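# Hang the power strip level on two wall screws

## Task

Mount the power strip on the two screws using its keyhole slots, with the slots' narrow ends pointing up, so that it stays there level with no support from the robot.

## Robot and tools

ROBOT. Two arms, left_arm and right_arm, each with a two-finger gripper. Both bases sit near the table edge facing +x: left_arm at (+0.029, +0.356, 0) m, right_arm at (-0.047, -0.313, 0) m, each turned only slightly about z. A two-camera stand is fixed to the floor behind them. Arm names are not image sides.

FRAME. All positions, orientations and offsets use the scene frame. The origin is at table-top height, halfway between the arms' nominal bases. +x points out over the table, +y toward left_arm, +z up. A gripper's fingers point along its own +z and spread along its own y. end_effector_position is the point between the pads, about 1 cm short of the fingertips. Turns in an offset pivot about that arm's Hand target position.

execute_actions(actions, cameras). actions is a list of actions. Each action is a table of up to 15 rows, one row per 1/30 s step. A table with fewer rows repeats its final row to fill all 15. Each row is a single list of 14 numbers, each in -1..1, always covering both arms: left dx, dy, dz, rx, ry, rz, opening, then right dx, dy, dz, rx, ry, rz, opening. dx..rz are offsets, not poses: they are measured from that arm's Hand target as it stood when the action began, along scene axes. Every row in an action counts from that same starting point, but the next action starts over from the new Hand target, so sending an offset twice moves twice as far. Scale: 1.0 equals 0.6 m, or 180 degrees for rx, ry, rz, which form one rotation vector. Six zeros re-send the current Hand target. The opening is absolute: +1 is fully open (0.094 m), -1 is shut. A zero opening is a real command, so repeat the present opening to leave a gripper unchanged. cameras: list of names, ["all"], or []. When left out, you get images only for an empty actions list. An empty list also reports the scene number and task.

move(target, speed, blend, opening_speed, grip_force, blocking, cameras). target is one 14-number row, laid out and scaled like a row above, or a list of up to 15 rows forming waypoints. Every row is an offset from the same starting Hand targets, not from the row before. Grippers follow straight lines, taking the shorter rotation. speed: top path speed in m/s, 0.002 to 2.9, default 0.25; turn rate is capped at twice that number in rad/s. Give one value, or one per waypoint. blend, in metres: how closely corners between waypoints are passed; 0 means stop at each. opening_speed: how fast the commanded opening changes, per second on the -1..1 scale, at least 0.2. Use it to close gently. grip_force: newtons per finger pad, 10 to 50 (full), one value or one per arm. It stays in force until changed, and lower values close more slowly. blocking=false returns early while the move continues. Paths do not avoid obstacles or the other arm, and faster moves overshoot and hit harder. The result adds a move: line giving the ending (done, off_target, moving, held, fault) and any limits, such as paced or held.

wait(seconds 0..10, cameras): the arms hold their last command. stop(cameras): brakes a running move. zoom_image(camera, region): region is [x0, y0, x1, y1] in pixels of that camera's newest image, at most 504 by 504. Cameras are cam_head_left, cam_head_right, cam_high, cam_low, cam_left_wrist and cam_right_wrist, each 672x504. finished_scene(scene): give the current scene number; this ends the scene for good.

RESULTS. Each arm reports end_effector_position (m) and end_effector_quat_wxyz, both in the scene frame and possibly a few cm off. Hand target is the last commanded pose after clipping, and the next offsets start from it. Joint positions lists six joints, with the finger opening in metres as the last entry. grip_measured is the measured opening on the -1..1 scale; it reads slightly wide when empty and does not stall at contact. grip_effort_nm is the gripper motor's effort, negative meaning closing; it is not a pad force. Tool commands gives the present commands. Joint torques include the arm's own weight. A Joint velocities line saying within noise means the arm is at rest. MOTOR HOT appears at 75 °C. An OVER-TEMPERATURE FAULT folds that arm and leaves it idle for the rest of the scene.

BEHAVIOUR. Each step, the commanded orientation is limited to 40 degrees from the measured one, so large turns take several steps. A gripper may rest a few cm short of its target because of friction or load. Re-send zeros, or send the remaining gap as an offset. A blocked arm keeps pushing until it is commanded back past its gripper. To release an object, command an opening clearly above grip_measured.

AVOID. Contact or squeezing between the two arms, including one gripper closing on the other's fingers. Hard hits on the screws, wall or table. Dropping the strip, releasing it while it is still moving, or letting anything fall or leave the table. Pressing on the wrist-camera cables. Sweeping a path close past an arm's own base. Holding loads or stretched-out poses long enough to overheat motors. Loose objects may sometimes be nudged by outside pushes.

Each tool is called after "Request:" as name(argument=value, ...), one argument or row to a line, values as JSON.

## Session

Request:
execute_actions(
  actions=[],
)

Scene clock: 0.00 s.
left_arm: end_effector_position=(+0.3503, +0.2620, +0.1193) grip_measured=+1.000 grip_effort_nm=n/a end_effector_quat_wxyz=(+0.535, -0.083, +0.841, +0.017) | right_arm: end_effector_position=(+0.2302, -0.3443, +0.1043) grip_measured=+1.000 grip_effort_nm=n/a end_effector_quat_wxyz=(+0.458, +0.185, +0.869, +0.025)
Joint positions: left_arm=[-0.639 1.187 0.411 0.198 -0.673 -0.452 0.094] | right_arm=[-0.036 0.756 0.316 -0.18 0.071 0.315 0.094]
Joint velocities: within noise
Joint torques (N m): no reading
Heat: left arm: 38 °C; right arm: 39 °C.
Hand target: left_arm +0.3532, +0.2612, +0.1281; +0.544, -0.089, +0.834, +0.013 | right_arm +0.2355, -0.3451, +0.1170; +0.475, +0.184, +0.860, +0.026
Tool commands: left_gripper/opening=+1.0 right_gripper/opening=+1.0
camera_calibration:
cam_left_wrist: T_world_to_cam=[[0.13821, -0.988868, 0.0551154, 0.205136], [-0.764876, -0.141925, -0.628348, 0.414928], [0.629176, 0.0446876, -0.775977, -0.0502862], [0, 0, 0, 1]] pos_world=[0.320656, 0.263988, 0.210392]
cam_right_wrist: T_world_to_cam=[[-0.307481, -0.936218, -0.170151, -0.23737], [-0.813423, 0.351396, -0.463534, 0.395842], [0.493759, -0.00412297, -0.869589, 0.0700978], [0, 0, 0, 1]] pos_world=[0.214389, -0.361038, 0.204054]

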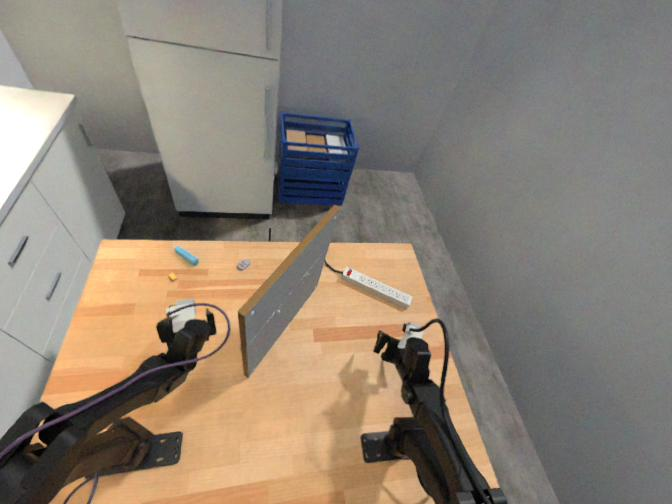

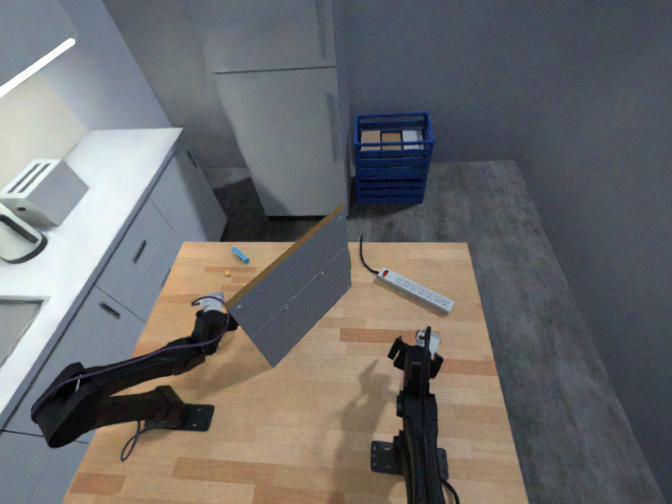

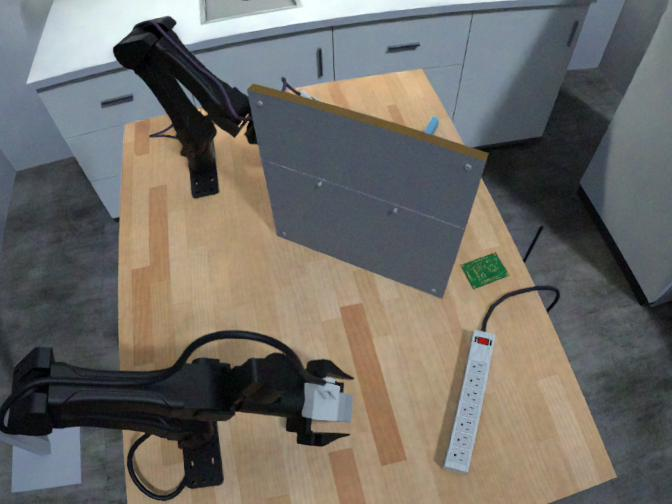

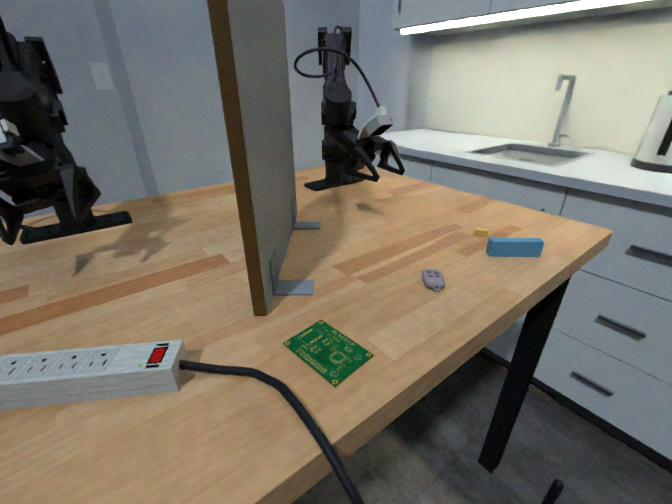

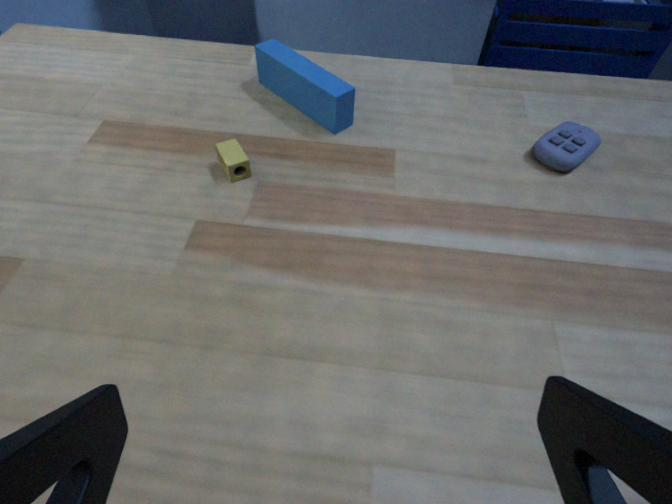

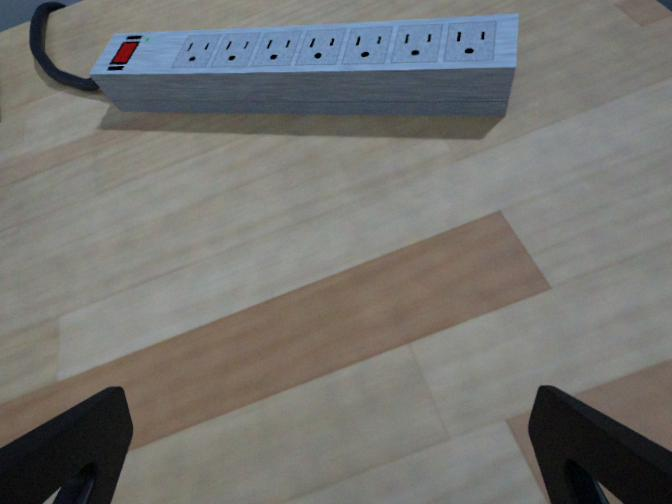

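Request:
execute_actions(
  actions=[],
)

Scene clock: 26.43 s.
left_arm: end_effector_position=(+0.3503, +0.2620, +0.1193) grip_measured=+1.000 grip_effort_nm=-0.02 end_effector_quat_wxyz=(+0.535, -0.083, +0.841, +0.017) | right_arm: end_effector_position=(+0.2300, -0.3443, +0.1041) grip_measured=+1.000 grip_effort_nm=0.01 end_effector_quat_wxyz=(+0.457, +0.186, +0.869, +0.025)
Joint positions: left_arm=[-0.639 1.187 0.411 0.198 -0.673 -0.452 0.094] | right_arm=[-0.036 0.756 0.316 -0.181 0.071 0.315 0.094]
Joint velocities: within noise
Joint torques (N m): left_arm=[0.02 -3.88 6.97 1.73 -0.24 -0.01] | right_arm=[0.08 -1.31 8.61 1.49 0.09 -0.06]
Heat: left arm: 39 °C; right arm: 42 °C.
Hand target: left_arm +0.3532, +0.2612, +0.1281; +0.544, -0.089, +0.834, +0.013 | right_arm +0.2354, -0.3451, +0.1170; +0.475, +0.184, +0.860, +0.026
Tool commands: left_gripper/opening=+1.0 right_gripper/opening=+1.0
camera_calibration:
cam_left_wrist: T_world_to_cam=[[0.13821, -0.988868, 0.0551154, 0.205136], [-0.764876, -0.141925, -0.628348, 0.414928], [0.629176, 0.0446876, -0.775977, -0.0502862], [0, 0, 0, 1]] pos_world=[0.320656, 0.263988, 0.210392]
cam_right_wrist: T_world_to_cam=[[-0.307727, -0.936178, -0.169927, -0.237381], [-0.813946, 0.351504, -0.462533, 0.395703], [0.492743, -0.00402212, -0.870166, 0.0702951], [0, 0, 0, 1]] pos_world=[0.214395, -0.361039, 0.203856]

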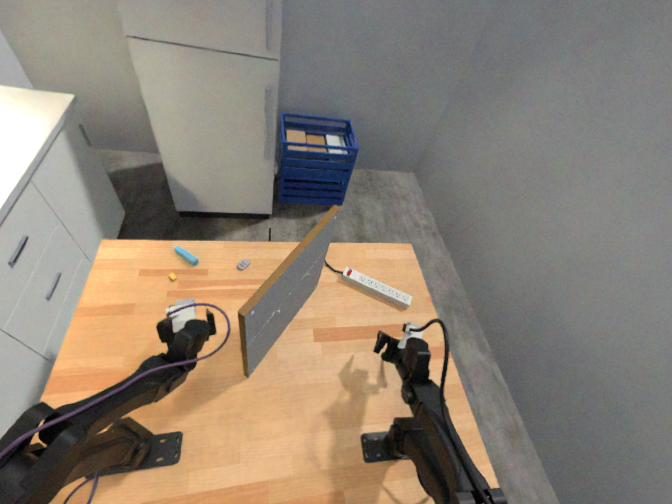

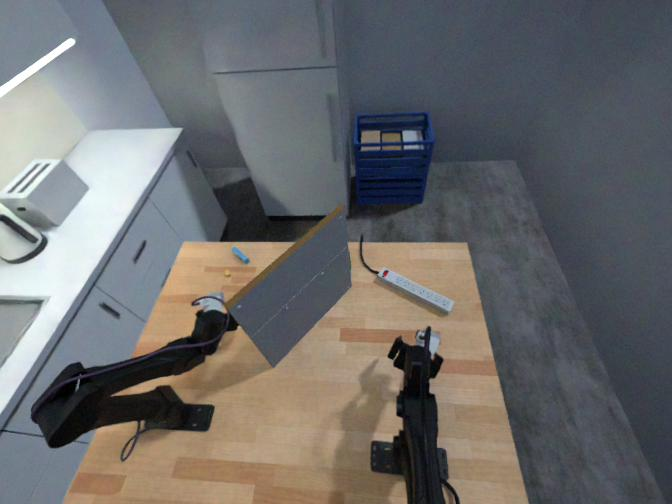

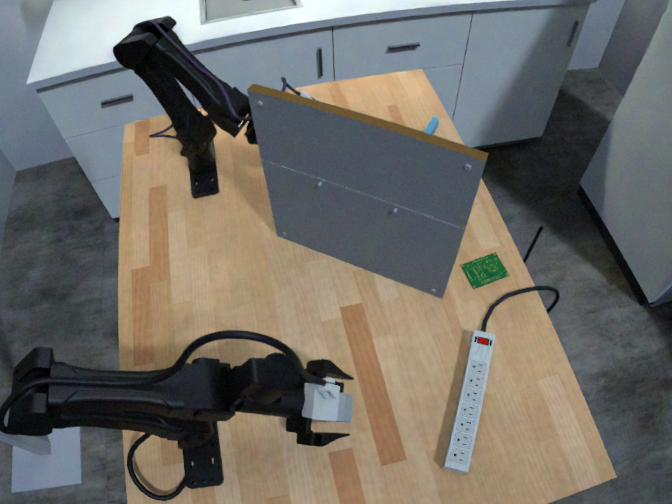

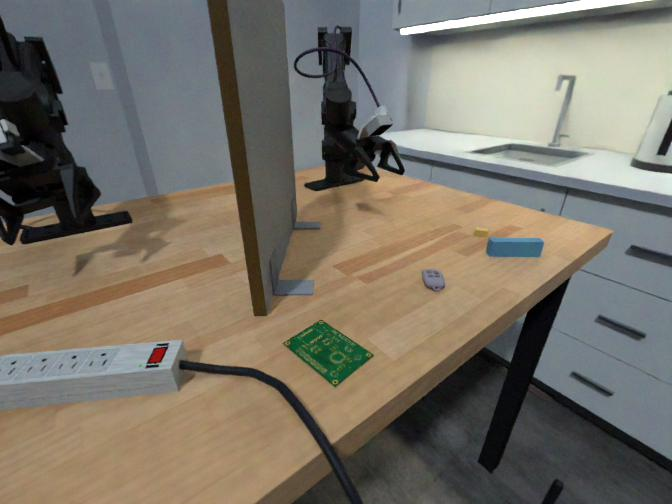

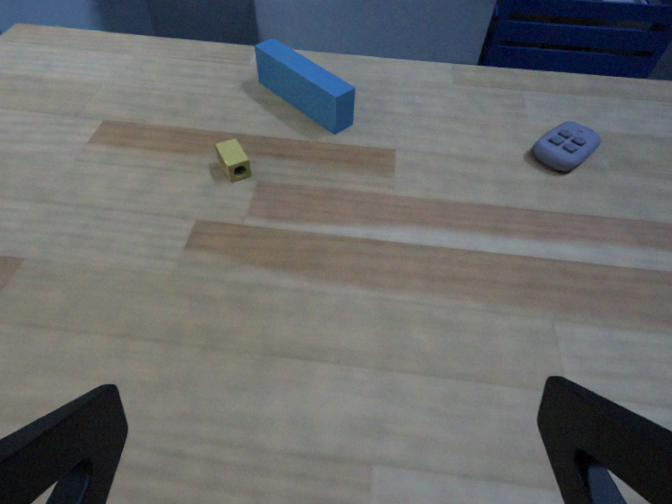

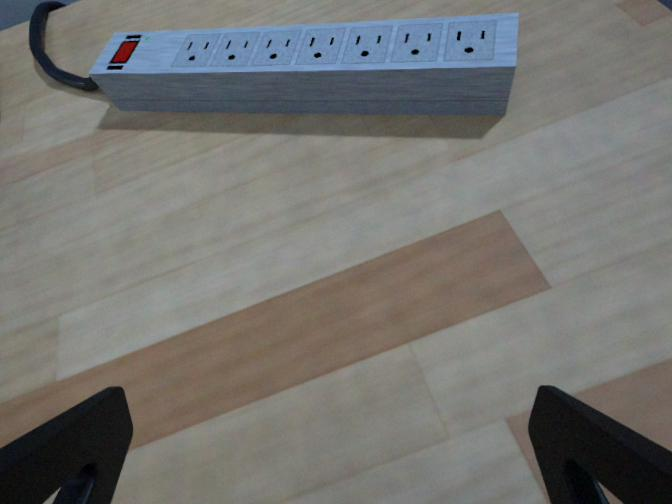

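Request:
move(
  target=[
    [-0.36,0.05,0.15,0.2,-0.15,-0.17,1,0.15,0,0.12,-0.08,0.13,0.19,1],
    [-0.418,-0.2705,0.193,0.425,-0.318,-0.349,1,0.333,-0.005,0.105,-0.184,0.289,0.42,1],
  ],
  blend=0.03,
  speed=0.2,
  cameras=["cam_head_right","cam_right_wrist","cam_high","cam_left_wrist"],
)

Scene clock: 64.00 s.
left_arm: end_effector_position=(+0.1022, +0.0990, +0.2456) grip_measured=+1.000 grip_effort_nm=-0.02 end_effector_quat_wxyz=(+0.698, +0.641, +0.255, +0.191) | right_arm: end_effector_position=(+0.4304, -0.3493, +0.1749) grip_measured=+1.000 grip_effort_nm=0.00 end_effector_quat_wxyz=(+0.086, -0.482, +0.870, -0.054)
Joint positions: left_arm=[-1.89 0.57 0.212 0.44 -0.955 1.526 0.094] | right_arm=[-0.046 2.331 2.543 -1.581 -0.005 -1.091 0.094]
Joint torques (N m): left_arm=[0.42 0.99 5.53 1.96 0.11 -0.07] | right_arm=[0.35 -10.22 8.92 0.26 0.02 -0.11]
Heat: left arm: 39 °C; right arm: 43 °C.
Hand target: left_arm +0.1025, +0.0989, +0.2440; +0.702, +0.637, +0.257, +0.187 | right_arm +0.4352, -0.3479, +0.1799; +0.000, -0.491, +0.871, +0.000
Off the commanded pose: left_arm 0.002 m, 1 deg | right_arm 0.007 m, 12 deg.
joint sent to its limit (right arm) — joint 4 (wrist pitch), lower limit. The joint targets are off in orientation, not in position.
move: off_target (right_arm)
camera_calibration:
cam_left_wrist: T_world_to_cam=[[-0.0595394, -0.0838921, -0.994695, 0.259656], [0.4572, 0.883509, -0.101881, -0.0743702], [0.887369, -0.46084, -0.0142482, 0.0476983], [0, 0, 0, 1]] pos_world=[0.0071358, 0.109471, 0.251381]
cam_right_wrist: T_world_to_cam=[[0.839828, -0.501139, 0.208683, -0.576536], [-0.542786, -0.76917, 0.337285, -0.0547657], [-0.00851427, -0.396531, -0.917982, 0.120159], [0, 0, 0, 1]] pos_world=[0.455488, -0.283402, 0.249088]
Images, in order (width x height): cam_head_right 672x504, cam_high 672x504, cam_left_wrist 672x504, cam_right_wrist 672x504.

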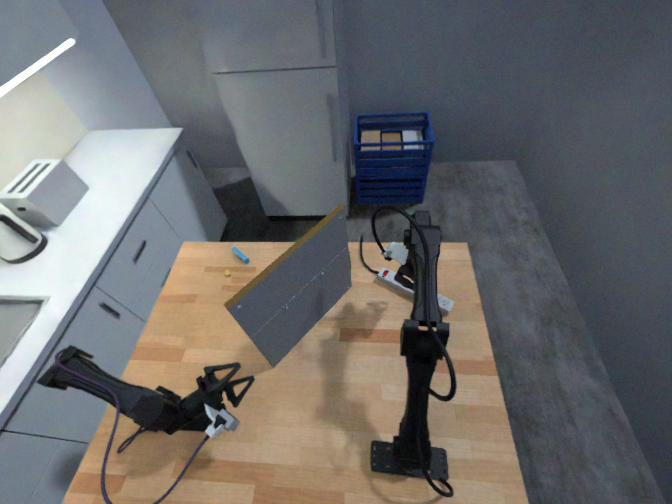

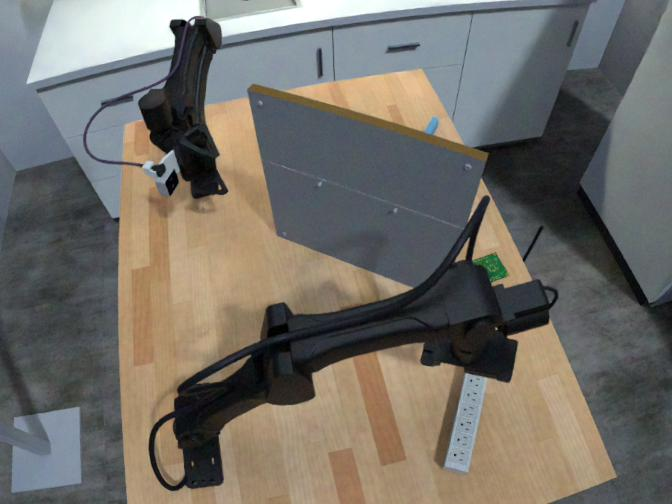

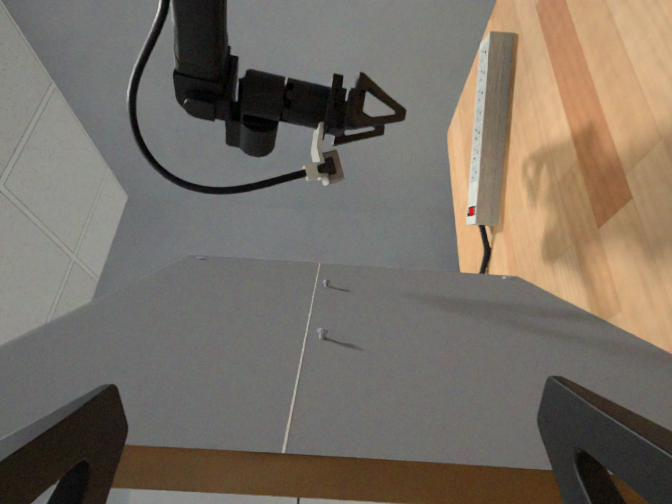

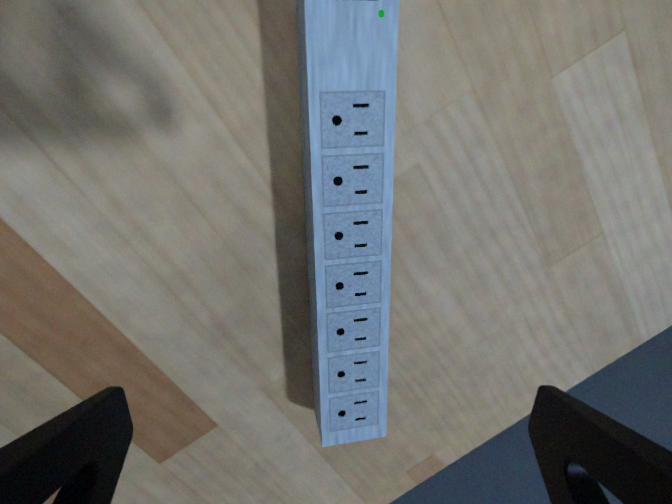

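Request:
move(
  target=[0,0,0,0,0,0,1,0.038,-0.06,-0.13,0,0,0,1],
  speed=0.12,
  cameras=["cam_high","cam_right_wrist","cam_low"],
)

Scene clock: 82.73 s.
left_arm: end_effector_position=(+0.1022, +0.0991, +0.2459) grip_measured=+1.000 grip_effort_nm=-0.02 end_effector_quat_wxyz=(+0.698, +0.641, +0.255, +0.191) | right_arm: end_effector_position=(+0.4528, -0.3815, +0.0954) grip_measured=+1.000 grip_effort_nm=0.00 end_effector_quat_wxyz=(+0.039, -0.487, +0.872, -0.028)
Joint positions: left_arm=[-1.89 0.57 0.212 0.442 -0.955 1.527 0.094] | right_arm=[-0.105 2.582 2.689 -1.583 -0.003 -1.157 0.094]
Joint torques (N m): left_arm=[0.44 1.05 5.46 1.95 0.1 -0.04] | right_arm=[-0.29 -12.11 9.06 0.17 0.01 -0.17]
Heat: left arm: 39 °C; right arm: 43 °C.
Hand target: left_arm +0.1025, +0.0989, +0.2440; +0.702, +0.637, +0.257, +0.187 | right_arm +0.4580, -0.3840, +0.1019; +0.000, -0.491, +0.871, +0.000
Off the commanded pose: left_arm 0.002 m, 1 deg | right_arm 0.009 m, 6 deg.
joint sent to its limit (right arm) — joint 4 (wrist pitch), lower limit. The joint targets are off in orientation, not in position.
move: off_target (right_arm)
camera_calibration:
cam_right_wrist: T_world_to_cam=[[0.860312, -0.496022, 0.117582, -0.593449], [-0.498985, -0.772217, 0.393312, -0.0669117], [-0.104293, -0.397043, -0.911855, 0.0771703], [0, 0, 0, 1]] pos_world=[0.485212, -0.315394, 0.166464]
Images, in order (width x height): cam_high 672x504, cam_low 672x504, cam_right_wrist 672x504.

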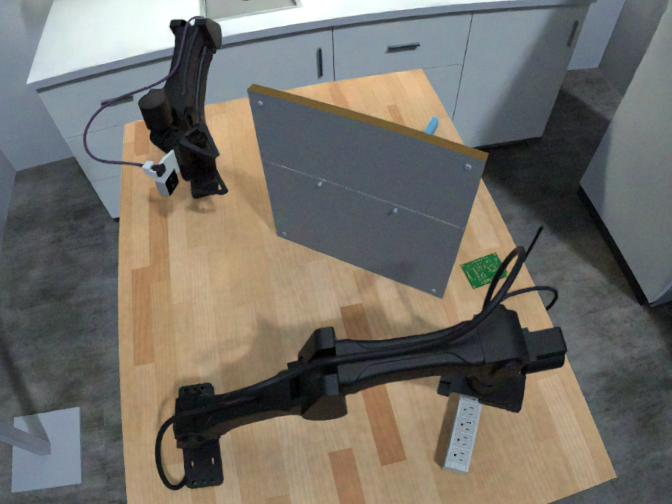

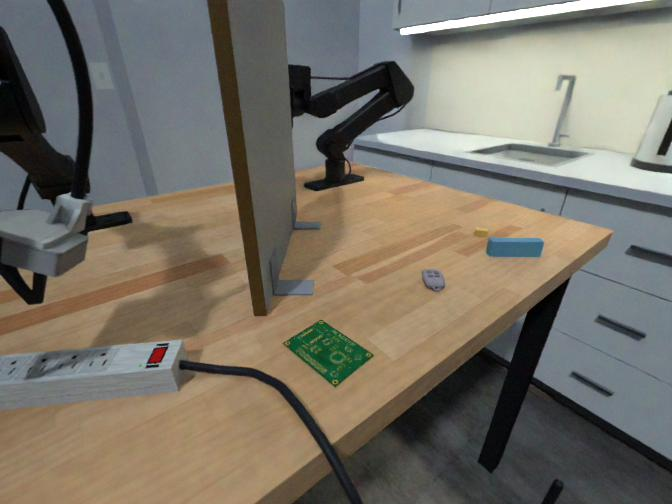

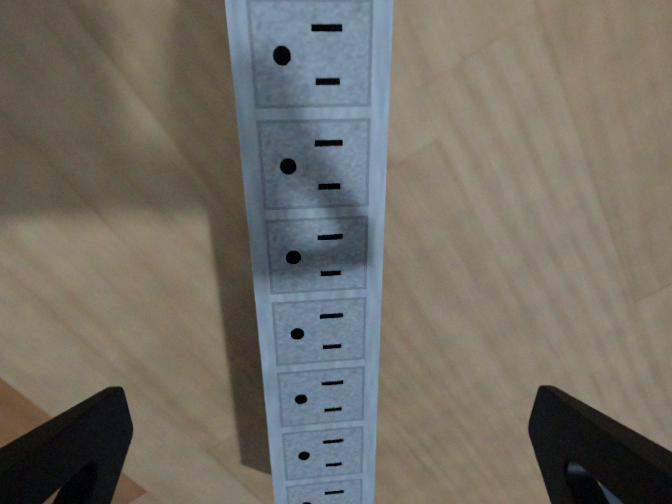

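Request:
move(
  target=[
    [0,0,0,0,0,0,1,0.008,0.012,-0.065,0,0,0,1],
    [0,0,0,0,0,0,1,0.008,0.012,-0.105,0,0,0,1],
  ],
  speed=0.07,
  cameras=["cam_high","cam_right_wrist","cam_low"],
)

Scene clock: 93.60 s.
left_arm: end_effector_position=(+0.1022, +0.0991, +0.2459) grip_measured=+1.000 grip_effort_nm=-0.02 end_effector_quat_wxyz=(+0.698, +0.641, +0.255, +0.191) | right_arm: end_effector_position=(+0.4561, -0.3783, +0.0335) grip_measured=+1.000 grip_effort_nm=0.00 end_effector_quat_wxyz=(+0.001, -0.491, +0.871, +0.001)
Joint positions: left_arm=[-1.89 0.57 0.212 0.442 -0.955 1.527 0.094] | right_arm=[-0.098 2.744 2.757 -1.583 -0.002 -1.158 0.094]
Joint torques (N m): left_arm=[0.46 1.06 5.52 1.95 0.11 -0.05] | right_arm=[0.46 -12.36 9.46 0.09 -0.01 0.04]
Heat: left arm: 39 °C; right arm: 43 °C.
Hand target: left_arm +0.1025, +0.0989, +0.2440; +0.702, +0.637, +0.257, +0.187 | right_arm +0.4628, -0.3769, +0.0388; +0.000, -0.491, +0.871, +0.000
Off the commanded pose: left_arm 0.002 m, 1 deg | right_arm 0.009 m, 0 deg.
joint sent to its limit (right arm) — joint 4 (wrist pitch), lower limit. The joint targets still meet the commanded pose.
move: done
camera_calibration:
cam_right_wrist: T_world_to_cam=[[0.871023, -0.490355, 0.0295181, -0.587274], [-0.454187, -0.78097, 0.428719, -0.0634008], [-0.187172, -0.386831, -0.902955, 0.0637066], [0, 0, 0, 1]] pos_world=[0.494657, -0.312843, 0.102041]
Images, in order (width x height): cam_high 672x504, cam_low 672x504, cam_right_wrist 672x504.

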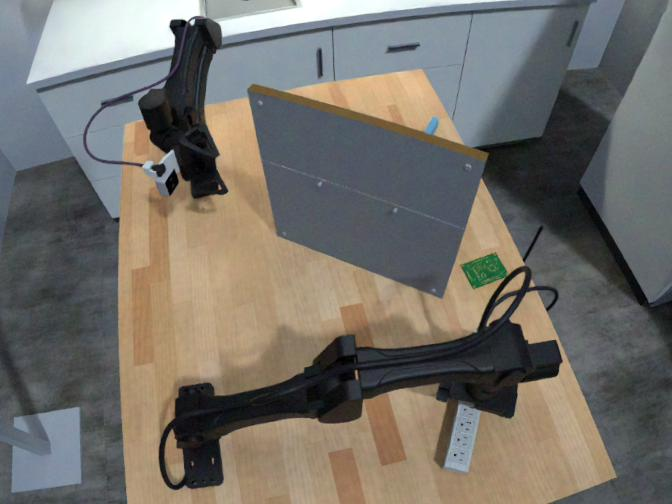

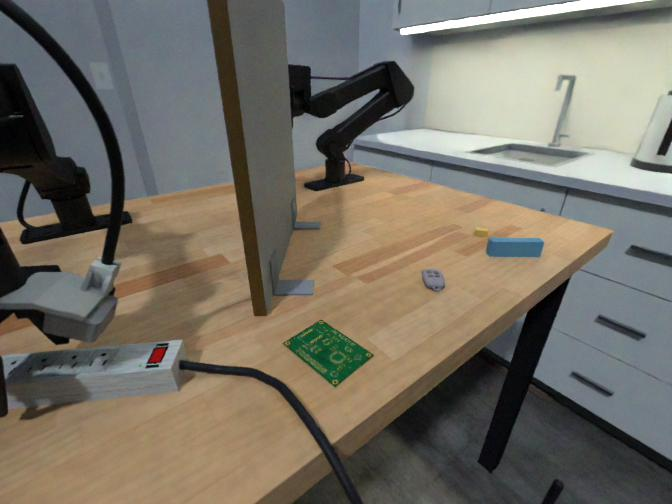

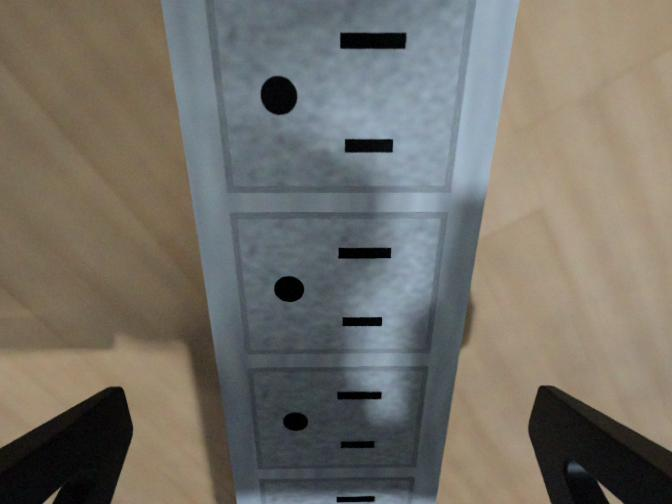

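Request:
move(
  target=[0,0,0,0,0,0,1,0,0,-0.018,0,0,0,1],
  speed=0.04,
)

Request:
move(
  target=[0,0,0,0,0,0,1,0,0,0,0,0,0,-0.4],
  grip_force=40,
  opening_speed=0.6,
  cameras=["cam_high","cam_right_wrist","cam_low"],
)

Scene clock: 101.77 s.
left_arm: end_effector_position=(+0.1022, +0.0991, +0.2459) grip_measured=+1.000 grip_effort_nm=-0.02 end_effector_quat_wxyz=(+0.698, +0.641, +0.255, +0.191) | right_arm: end_effector_position=(+0.4570, -0.3784, +0.0251) grip_measured=+1.000 grip_effort_nm=0.01 end_effector_quat_wxyz=(-0.003, -0.491, +0.871, +0.004)
Joint positions: left_arm=[-1.89 0.57 0.212 0.442 -0.955 1.527 0.094] | right_arm=[-0.098 2.769 2.773 -1.583 -0.002 -1.158 0.094]
Joint velocities: left_arm=[within noise] | right_arm=[0.007 0.007 -0.002 0.037 -0.168 0.051 0]
Joint torques (N m): left_arm=[0.49 1.05 5.49 1.95 0.11 -0.04] | right_arm=[0.47 -12.11 9.02 0.03 -0.01 0.04]
Heat: left arm: 39 °C; right arm: 43 °C.
Hand target: left_arm +0.1025, +0.0989, +0.2440; +0.702, +0.637, +0.257, +0.187 | right_arm +0.4628, -0.3769, +0.0281; +0.000, -0.491, +0.871, +0.000
Off the commanded pose: left_arm 0.002 m, 1 deg | right_arm 0.007 m, 0 deg.
joint sent to its limit (right arm) — joint 4 (wrist pitch), lower limit. The joint targets still meet the commanded pose.
move: done

Scene clock: 104.30 s.
left_arm: end_effector_position=(+0.1022, +0.0991, +0.2459) grip_measured=+1.000 grip_effort_nm=-0.02 end_effector_quat_wxyz=(+0.698, +0.641, +0.255, +0.191) | right_arm: end_effector_position=(+0.4570, -0.3785, +0.0251) grip_measured=-0.068 grip_effort_nm=-0.83 end_effector_quat_wxyz=(-0.003, -0.491, +0.871, +0.003)
Joint positions: left_arm=[-1.89 0.57 0.212 0.442 -0.955 1.527 0.094] | right_arm=[-0.098 2.769 2.773 -1.583 -0.002 -1.158 0.044]
Joint torques (N m): left_arm=[0.43 1.09 5.48 1.94 0.11 -0.04] | right_arm=[0.38 -12.16 9.24 -0.03 0.01 0.07]
Heat: left arm: 39 °C; right arm: 43 °C.
Hand target: left_arm +0.1025, +0.0989, +0.2440; +0.702, +0.637, +0.257, +0.187 | right_arm +0.4628, -0.3768, +0.0281; +0.000, -0.491, +0.871, +0.000
Off the commanded pose: left_arm 0.002 m, 1 deg | right_arm 0.007 m, 0 deg.
joint sent to its limit (right arm) — joint 4 (wrist pitch), lower limit. The joint targets still meet the commanded pose.
grip_force (N): 40, 40
move: done
camera_calibration:
cam_right_wrist: T_world_to_cam=[[0.871222, -0.490416, 0.021545, -0.587834], [-0.450473, -0.781283, 0.432054, -0.0613756], [-0.195053, -0.386121, -0.90159, 0.0600536], [0, 0, 0, 1]] pos_world=[0.496199, -0.313047, 0.0933262]
Images, in order (width x height): cam_high 672x504, cam_low 672x504, cam_right_wrist 672x504.

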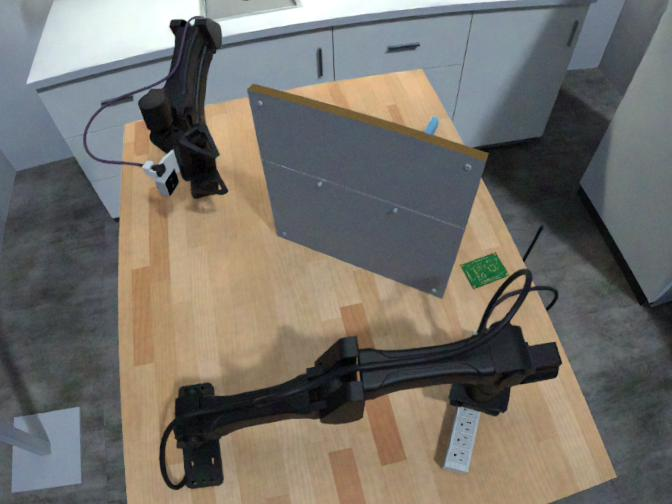

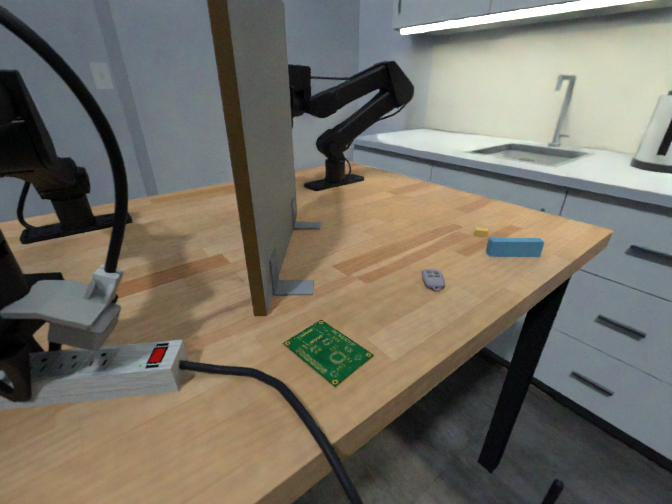

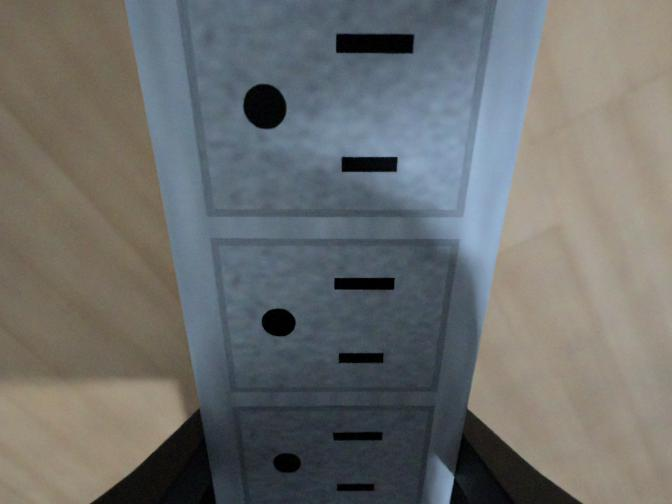

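Request:
move(
  target=[
    [0,0,0,0,0,0,1,0,0,0.15,0,0,0,-0.4],
    [0,0,0,0,0,0,1,-0.171,0.1,0.37,-0.068,-0.243,0.068,-0.4],
    [0,0,0,0,0,0,1,-0.171,0.1,0.403,-0.136,-0.486,0.136,-0.4],
  ],
  blend=0.03,
  speed=0.12,
  cameras=["cam_high","cam_right_wrist","cam_low","cam_left_wrist"],
)

Scene clock: 130.40 s.
left_arm: end_effector_position=(+0.1022, +0.0991, +0.2459) grip_measured=+1.000 grip_effort_nm=-0.02 end_effector_quat_wxyz=(+0.698, +0.641, +0.255, +0.191) | right_arm: end_effector_position=(+0.3487, -0.3363, +0.2177) grip_measured=-0.068 grip_effort_nm=-0.84 end_effector_quat_wxyz=(-0.408, +0.538, -0.560, +0.480)
Joint positions: left_arm=[-1.89 0.57 0.212 0.442 -0.955 1.527 0.094] | right_arm=[0.005 1.169 0.554 0.408 0.072 -1.617 0.044]
Joint torques (N m): left_arm=[0.44 1.07 5.48 1.95 0.11 -0.03] | right_arm=[0.31 -4.81 7.79 3.06 -0.86 0.37]
Heat: left arm: 39 °C; right arm: 42 °C.
Hand target: left_arm +0.1025, +0.0989, +0.2440; +0.702, +0.637, +0.257, +0.187 | right_arm +0.3602, -0.3168, +0.2699; -0.499, +0.501, -0.500, +0.500
Off the commanded pose: left_arm 0.002 m, 1 deg | right_arm 0.057 m, 13 deg.
grip_force (N): 40, 40
move: off_target (right_arm)
camera_calibration:
cam_left_wrist: T_world_to_cam=[[-0.0595776, -0.0852284, -0.994579, 0.260071], [0.457178, 0.883381, -0.103086, -0.0740234], [0.887377, -0.460841, -0.0136652, 0.0475564], [0, 0, 0, 1]] pos_world=[0.00713582, 0.109472, 0.25168]
cam_right_wrist: T_world_to_cam=[[0.183156, 0.0747376, 0.980239, -0.255635], [-0.495818, -0.853978, 0.157754, -0.109362], [0.848892, -0.514913, -0.119355, -0.348728], [0, 0, 0, 1]] pos_world=[0.28863, -0.253853, 0.226213]
Images, in order (width x height): cam_high 672x504, cam_low 672x504, cam_left_wrist 672x504, cam_right_wrist 672x504.

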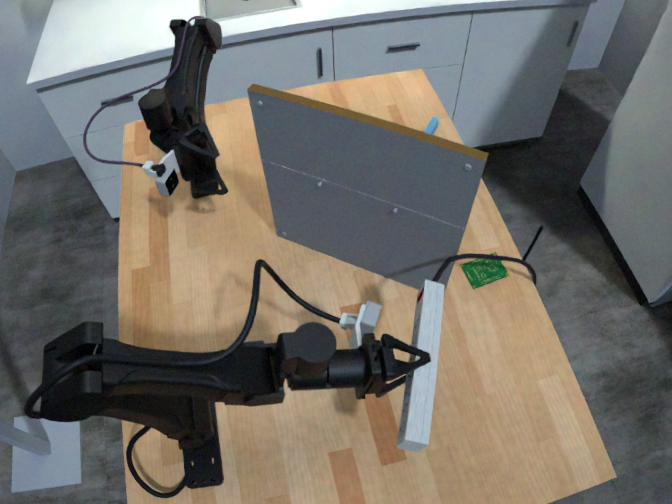

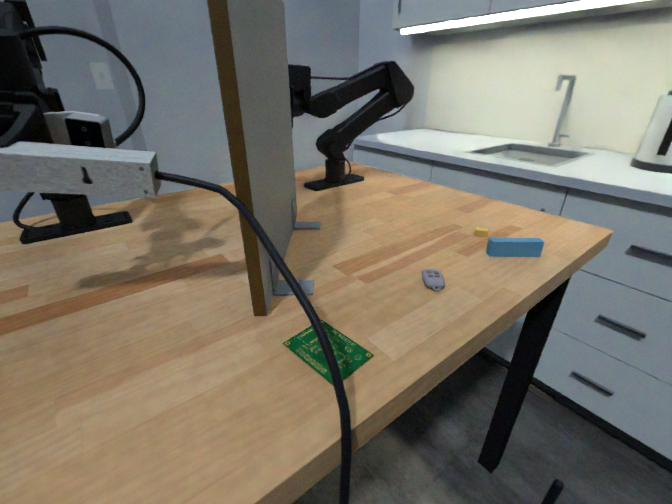

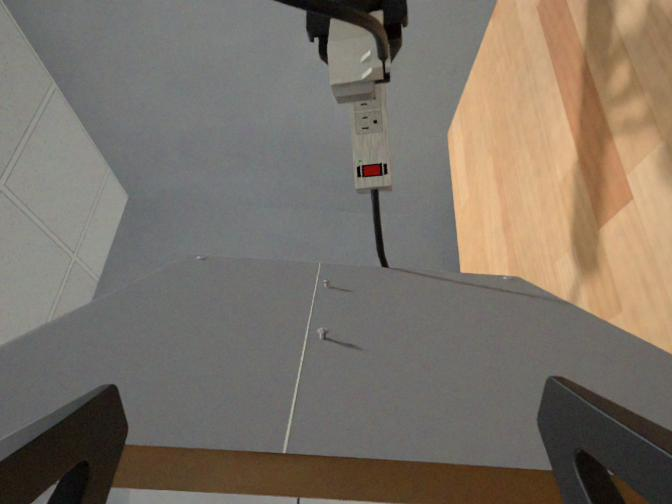

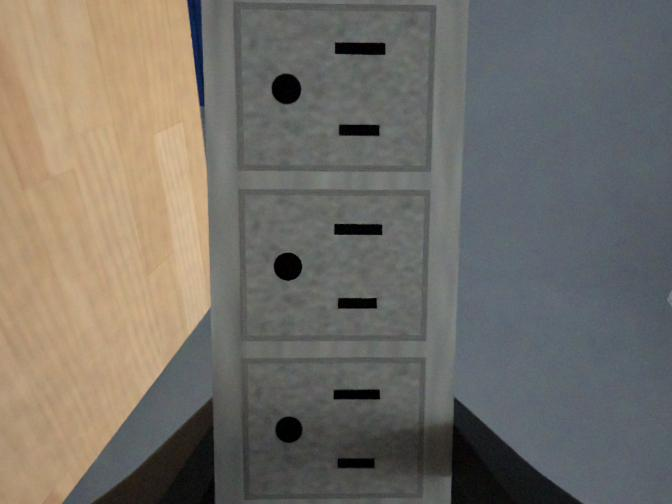

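Zoom the keyhole.

Request:
zoom_image(
  camera="cam_low",
  region=[0, 130, 180, 220],
)

Request:
zoom_image(
  camera="cam_low",
  region=[60, 150, 120, 200],
)

Scaled by 2.800.

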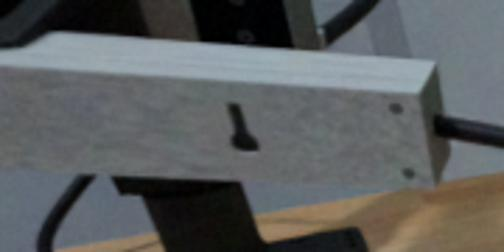

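Scaled by 8.400.

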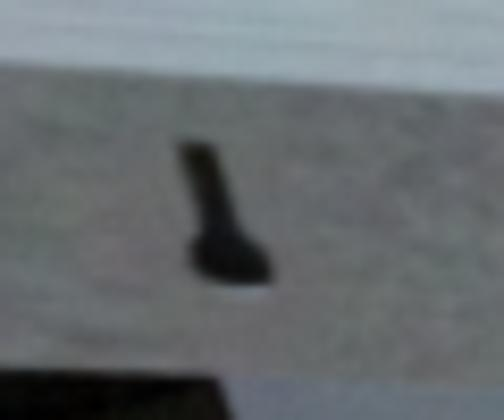

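Request:
move(
  target=[
    [0,0,0,0,0,0,1,-0.17,0.1,0.06,0.013,-0.027,0.139,-0.4],
    [0,0,0,0,0,0,1,-0.2,0.28,0.06,0.027,-0.055,0.278,-0.4],
  ],
  blend=0.03,
  speed=0.12,
  cameras=["cam_high","cam_head_right","cam_low","cam_left_wrist"],
)

Scene clock: 170.40 s.
left_arm: end_effector_position=(+0.1022, +0.0991, +0.2459) grip_measured=+1.000 grip_effort_nm=-0.02 end_effector_quat_wxyz=(+0.698, +0.641, +0.255, +0.191) | right_arm: end_effector_position=(+0.2671, -0.2218, +0.2363) grip_measured=-0.068 grip_effort_nm=-0.84 end_effector_quat_wxyz=(+0.610, -0.603, +0.412, -0.308)
Joint positions: left_arm=[-1.89 0.57 0.212 0.442 -0.955 1.527 0.094] | right_arm=[0.056 0.828 0.35 0.402 -0.481 -1.474 0.044]
Joint torques (N m): left_arm=[0.49 1.09 5.5 1.96 0.1 -0.04] | right_arm=[7.21 -1.96 9.26 3.6 -2.44 0.2]
Heat: left arm: 40 °C; right arm: 61 °C.
Hand target: left_arm +0.1025, +0.0989, +0.2440; +0.702, +0.637, +0.257, +0.187 | right_arm +0.2402, -0.1487, +0.3058; +0.723, -0.601, +0.218, -0.261
Off the commanded pose: left_arm 0.002 m, 1 deg | right_arm 0.104 m, 26 deg.
grip_force (N): 40, 40
move: off_target (right_arm)
camera_calibration:
cam_left_wrist: T_world_to_cam=[[-0.0595776, -0.0852284, -0.994579, 0.260071], [0.457178, 0.883381, -0.103086, -0.0740234], [0.887377, -0.460841, -0.0136652, 0.0475564], [0, 0, 0, 1]] pos_world=[0.00713582, 0.109472, 0.25168]
Images, in order (width x height): cam_head_right 672x504, cam_high 672x504, cam_low 672x504, cam_left_wrist 672x504.

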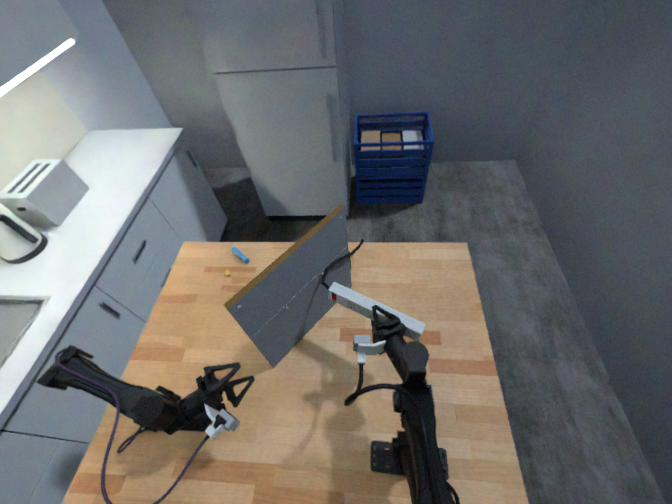

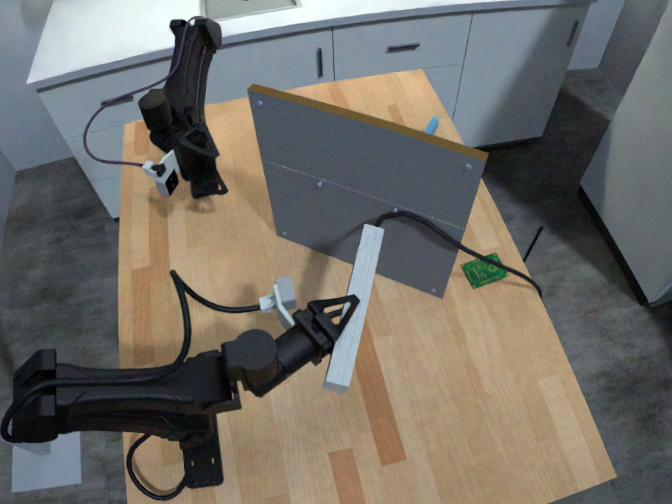

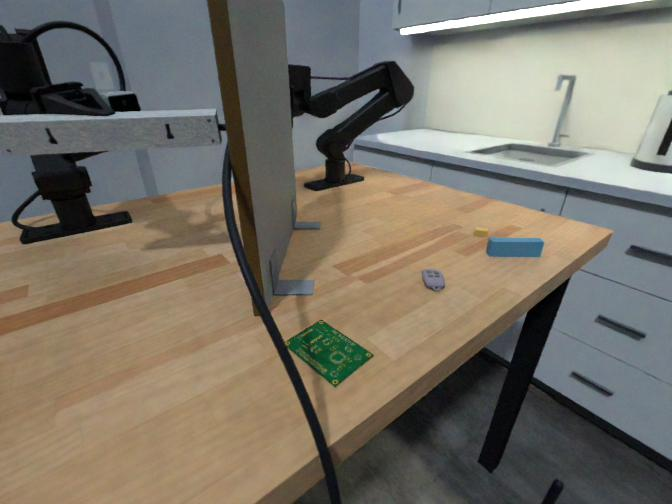

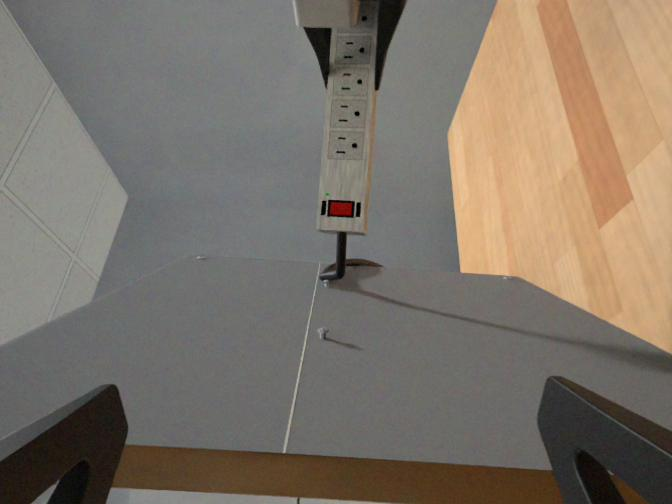

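Request:
zoom_image(
  camera="cam_low",
  region=[0, 90, 240, 170],
)

Request:
zoom_image(
  camera="cam_head_right",
  region=[300, 220, 440, 340],
)

Request:
zoom_image(
  camera="cam_high",
  region=[350, 190, 570, 320],
)

Scaled by 2.100.

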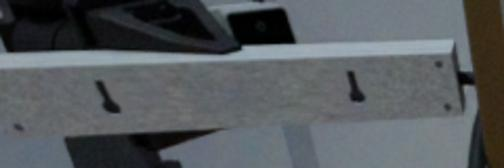

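Scaled by 3.600.

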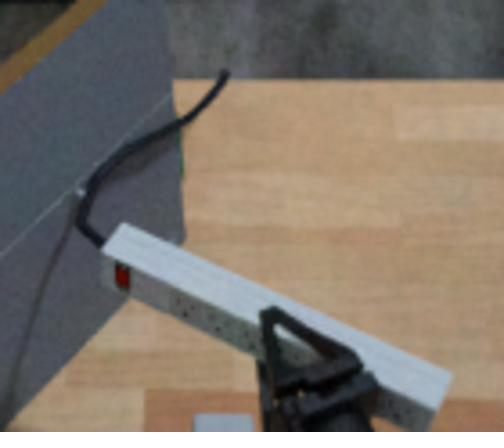

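Scaled by 2.291.

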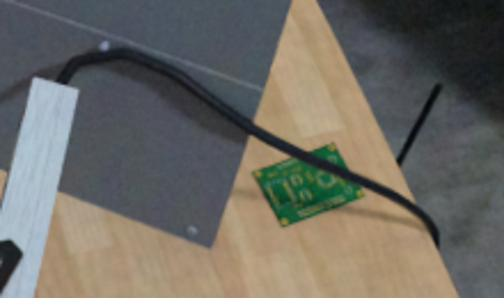

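Request:
move(
  target=[0,0,0,0,0,0,1,-0.05,-0.17,-0.03,0,0,0,-0.4],
  speed=0.12,
  cameras=["cam_high","cam_head_right","cam_low","cam_left_wrist"],
)

Scene clock: 194.40 s.
left_arm: end_effector_position=(+0.1022, +0.0991, +0.2459) grip_measured=+1.000 grip_effort_nm=-0.02 end_effector_quat_wxyz=(+0.698, +0.641, +0.255, +0.191) | right_arm: end_effector_position=(+0.2231, -0.2604, +0.2674) grip_measured=-0.068 grip_effort_nm=-0.84 end_effector_quat_wxyz=(+0.712, -0.594, +0.297, -0.225)
Joint positions: left_arm=[-1.89 0.57 0.212 0.442 -0.955 1.527 0.094] | right_arm=[-0.453 1.005 0.258 1.144 -1.264 -1.033 0.044]
Joint torques (N m): left_arm=[0.46 1.02 5.49 1.96 0.11 -0.05] | right_arm=[1.13 -2.06 6.43 2.49 -0.05 0.23]
Heat: left arm: 40 °C; right arm: 64 °C.
Hand target: left_arm +0.1025, +0.0989, +0.2440; +0.702, +0.637, +0.257, +0.187 | right_arm +0.2102, -0.2508, +0.2879; +0.723, -0.601, +0.218, -0.261
Off the commanded pose: left_arm 0.002 m, 1 deg | right_arm 0.026 m, 10 deg.
grip_force (N): 40, 40
move: off_target (right_arm)
camera_calibration:
cam_left_wrist: T_world_to_cam=[[-0.0595776, -0.0852284, -0.994579, 0.260071], [0.457178, 0.883381, -0.103086, -0.0740234], [0.887377, -0.460841, -0.0136652, 0.0475564], [0, 0, 0, 1]] pos_world=[0.00713582, 0.109472, 0.25168]
Images, in order (width x height): cam_head_right 672x504, cam_high 672x504, cam_low 672x504, cam_left_wrist 672x504.

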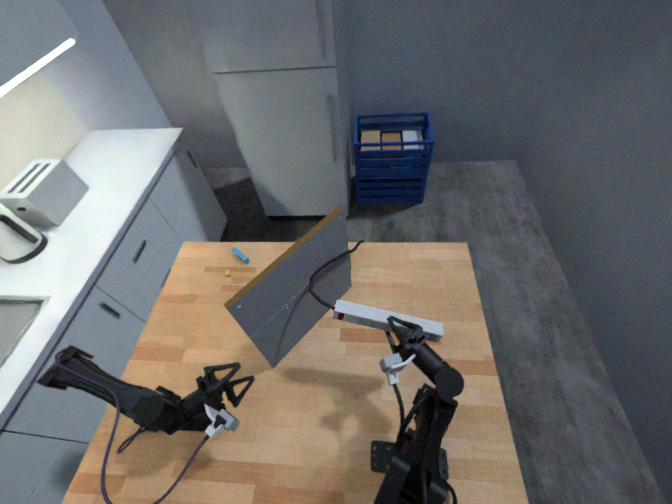

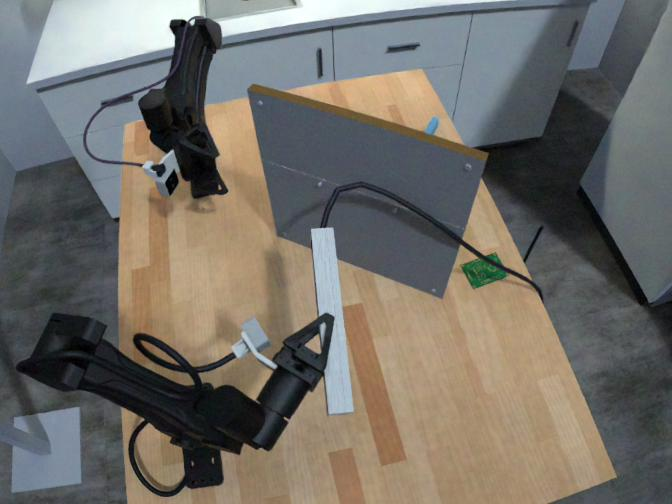

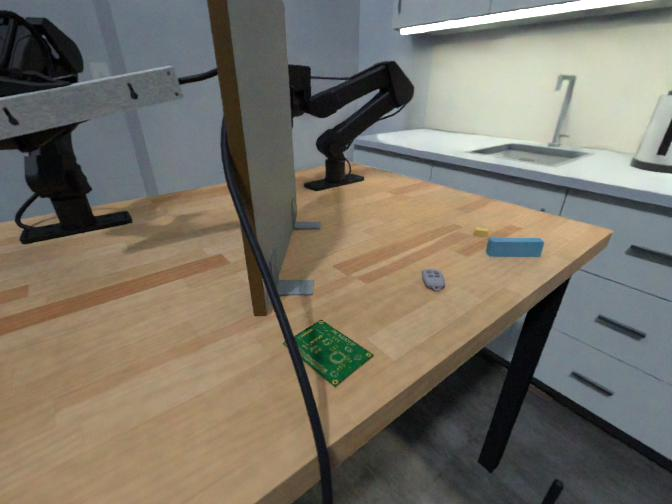

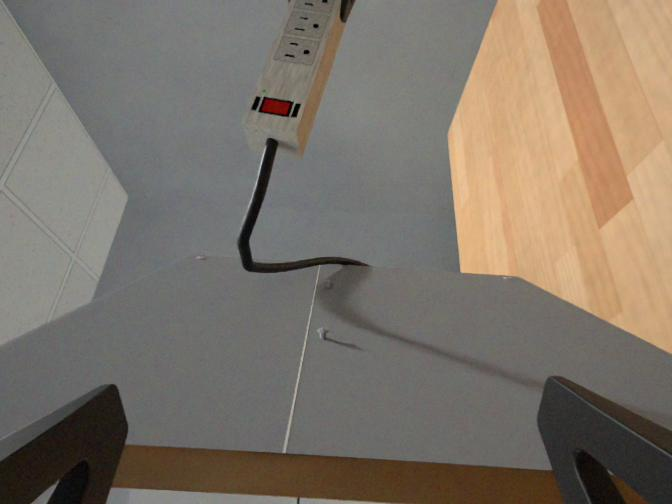

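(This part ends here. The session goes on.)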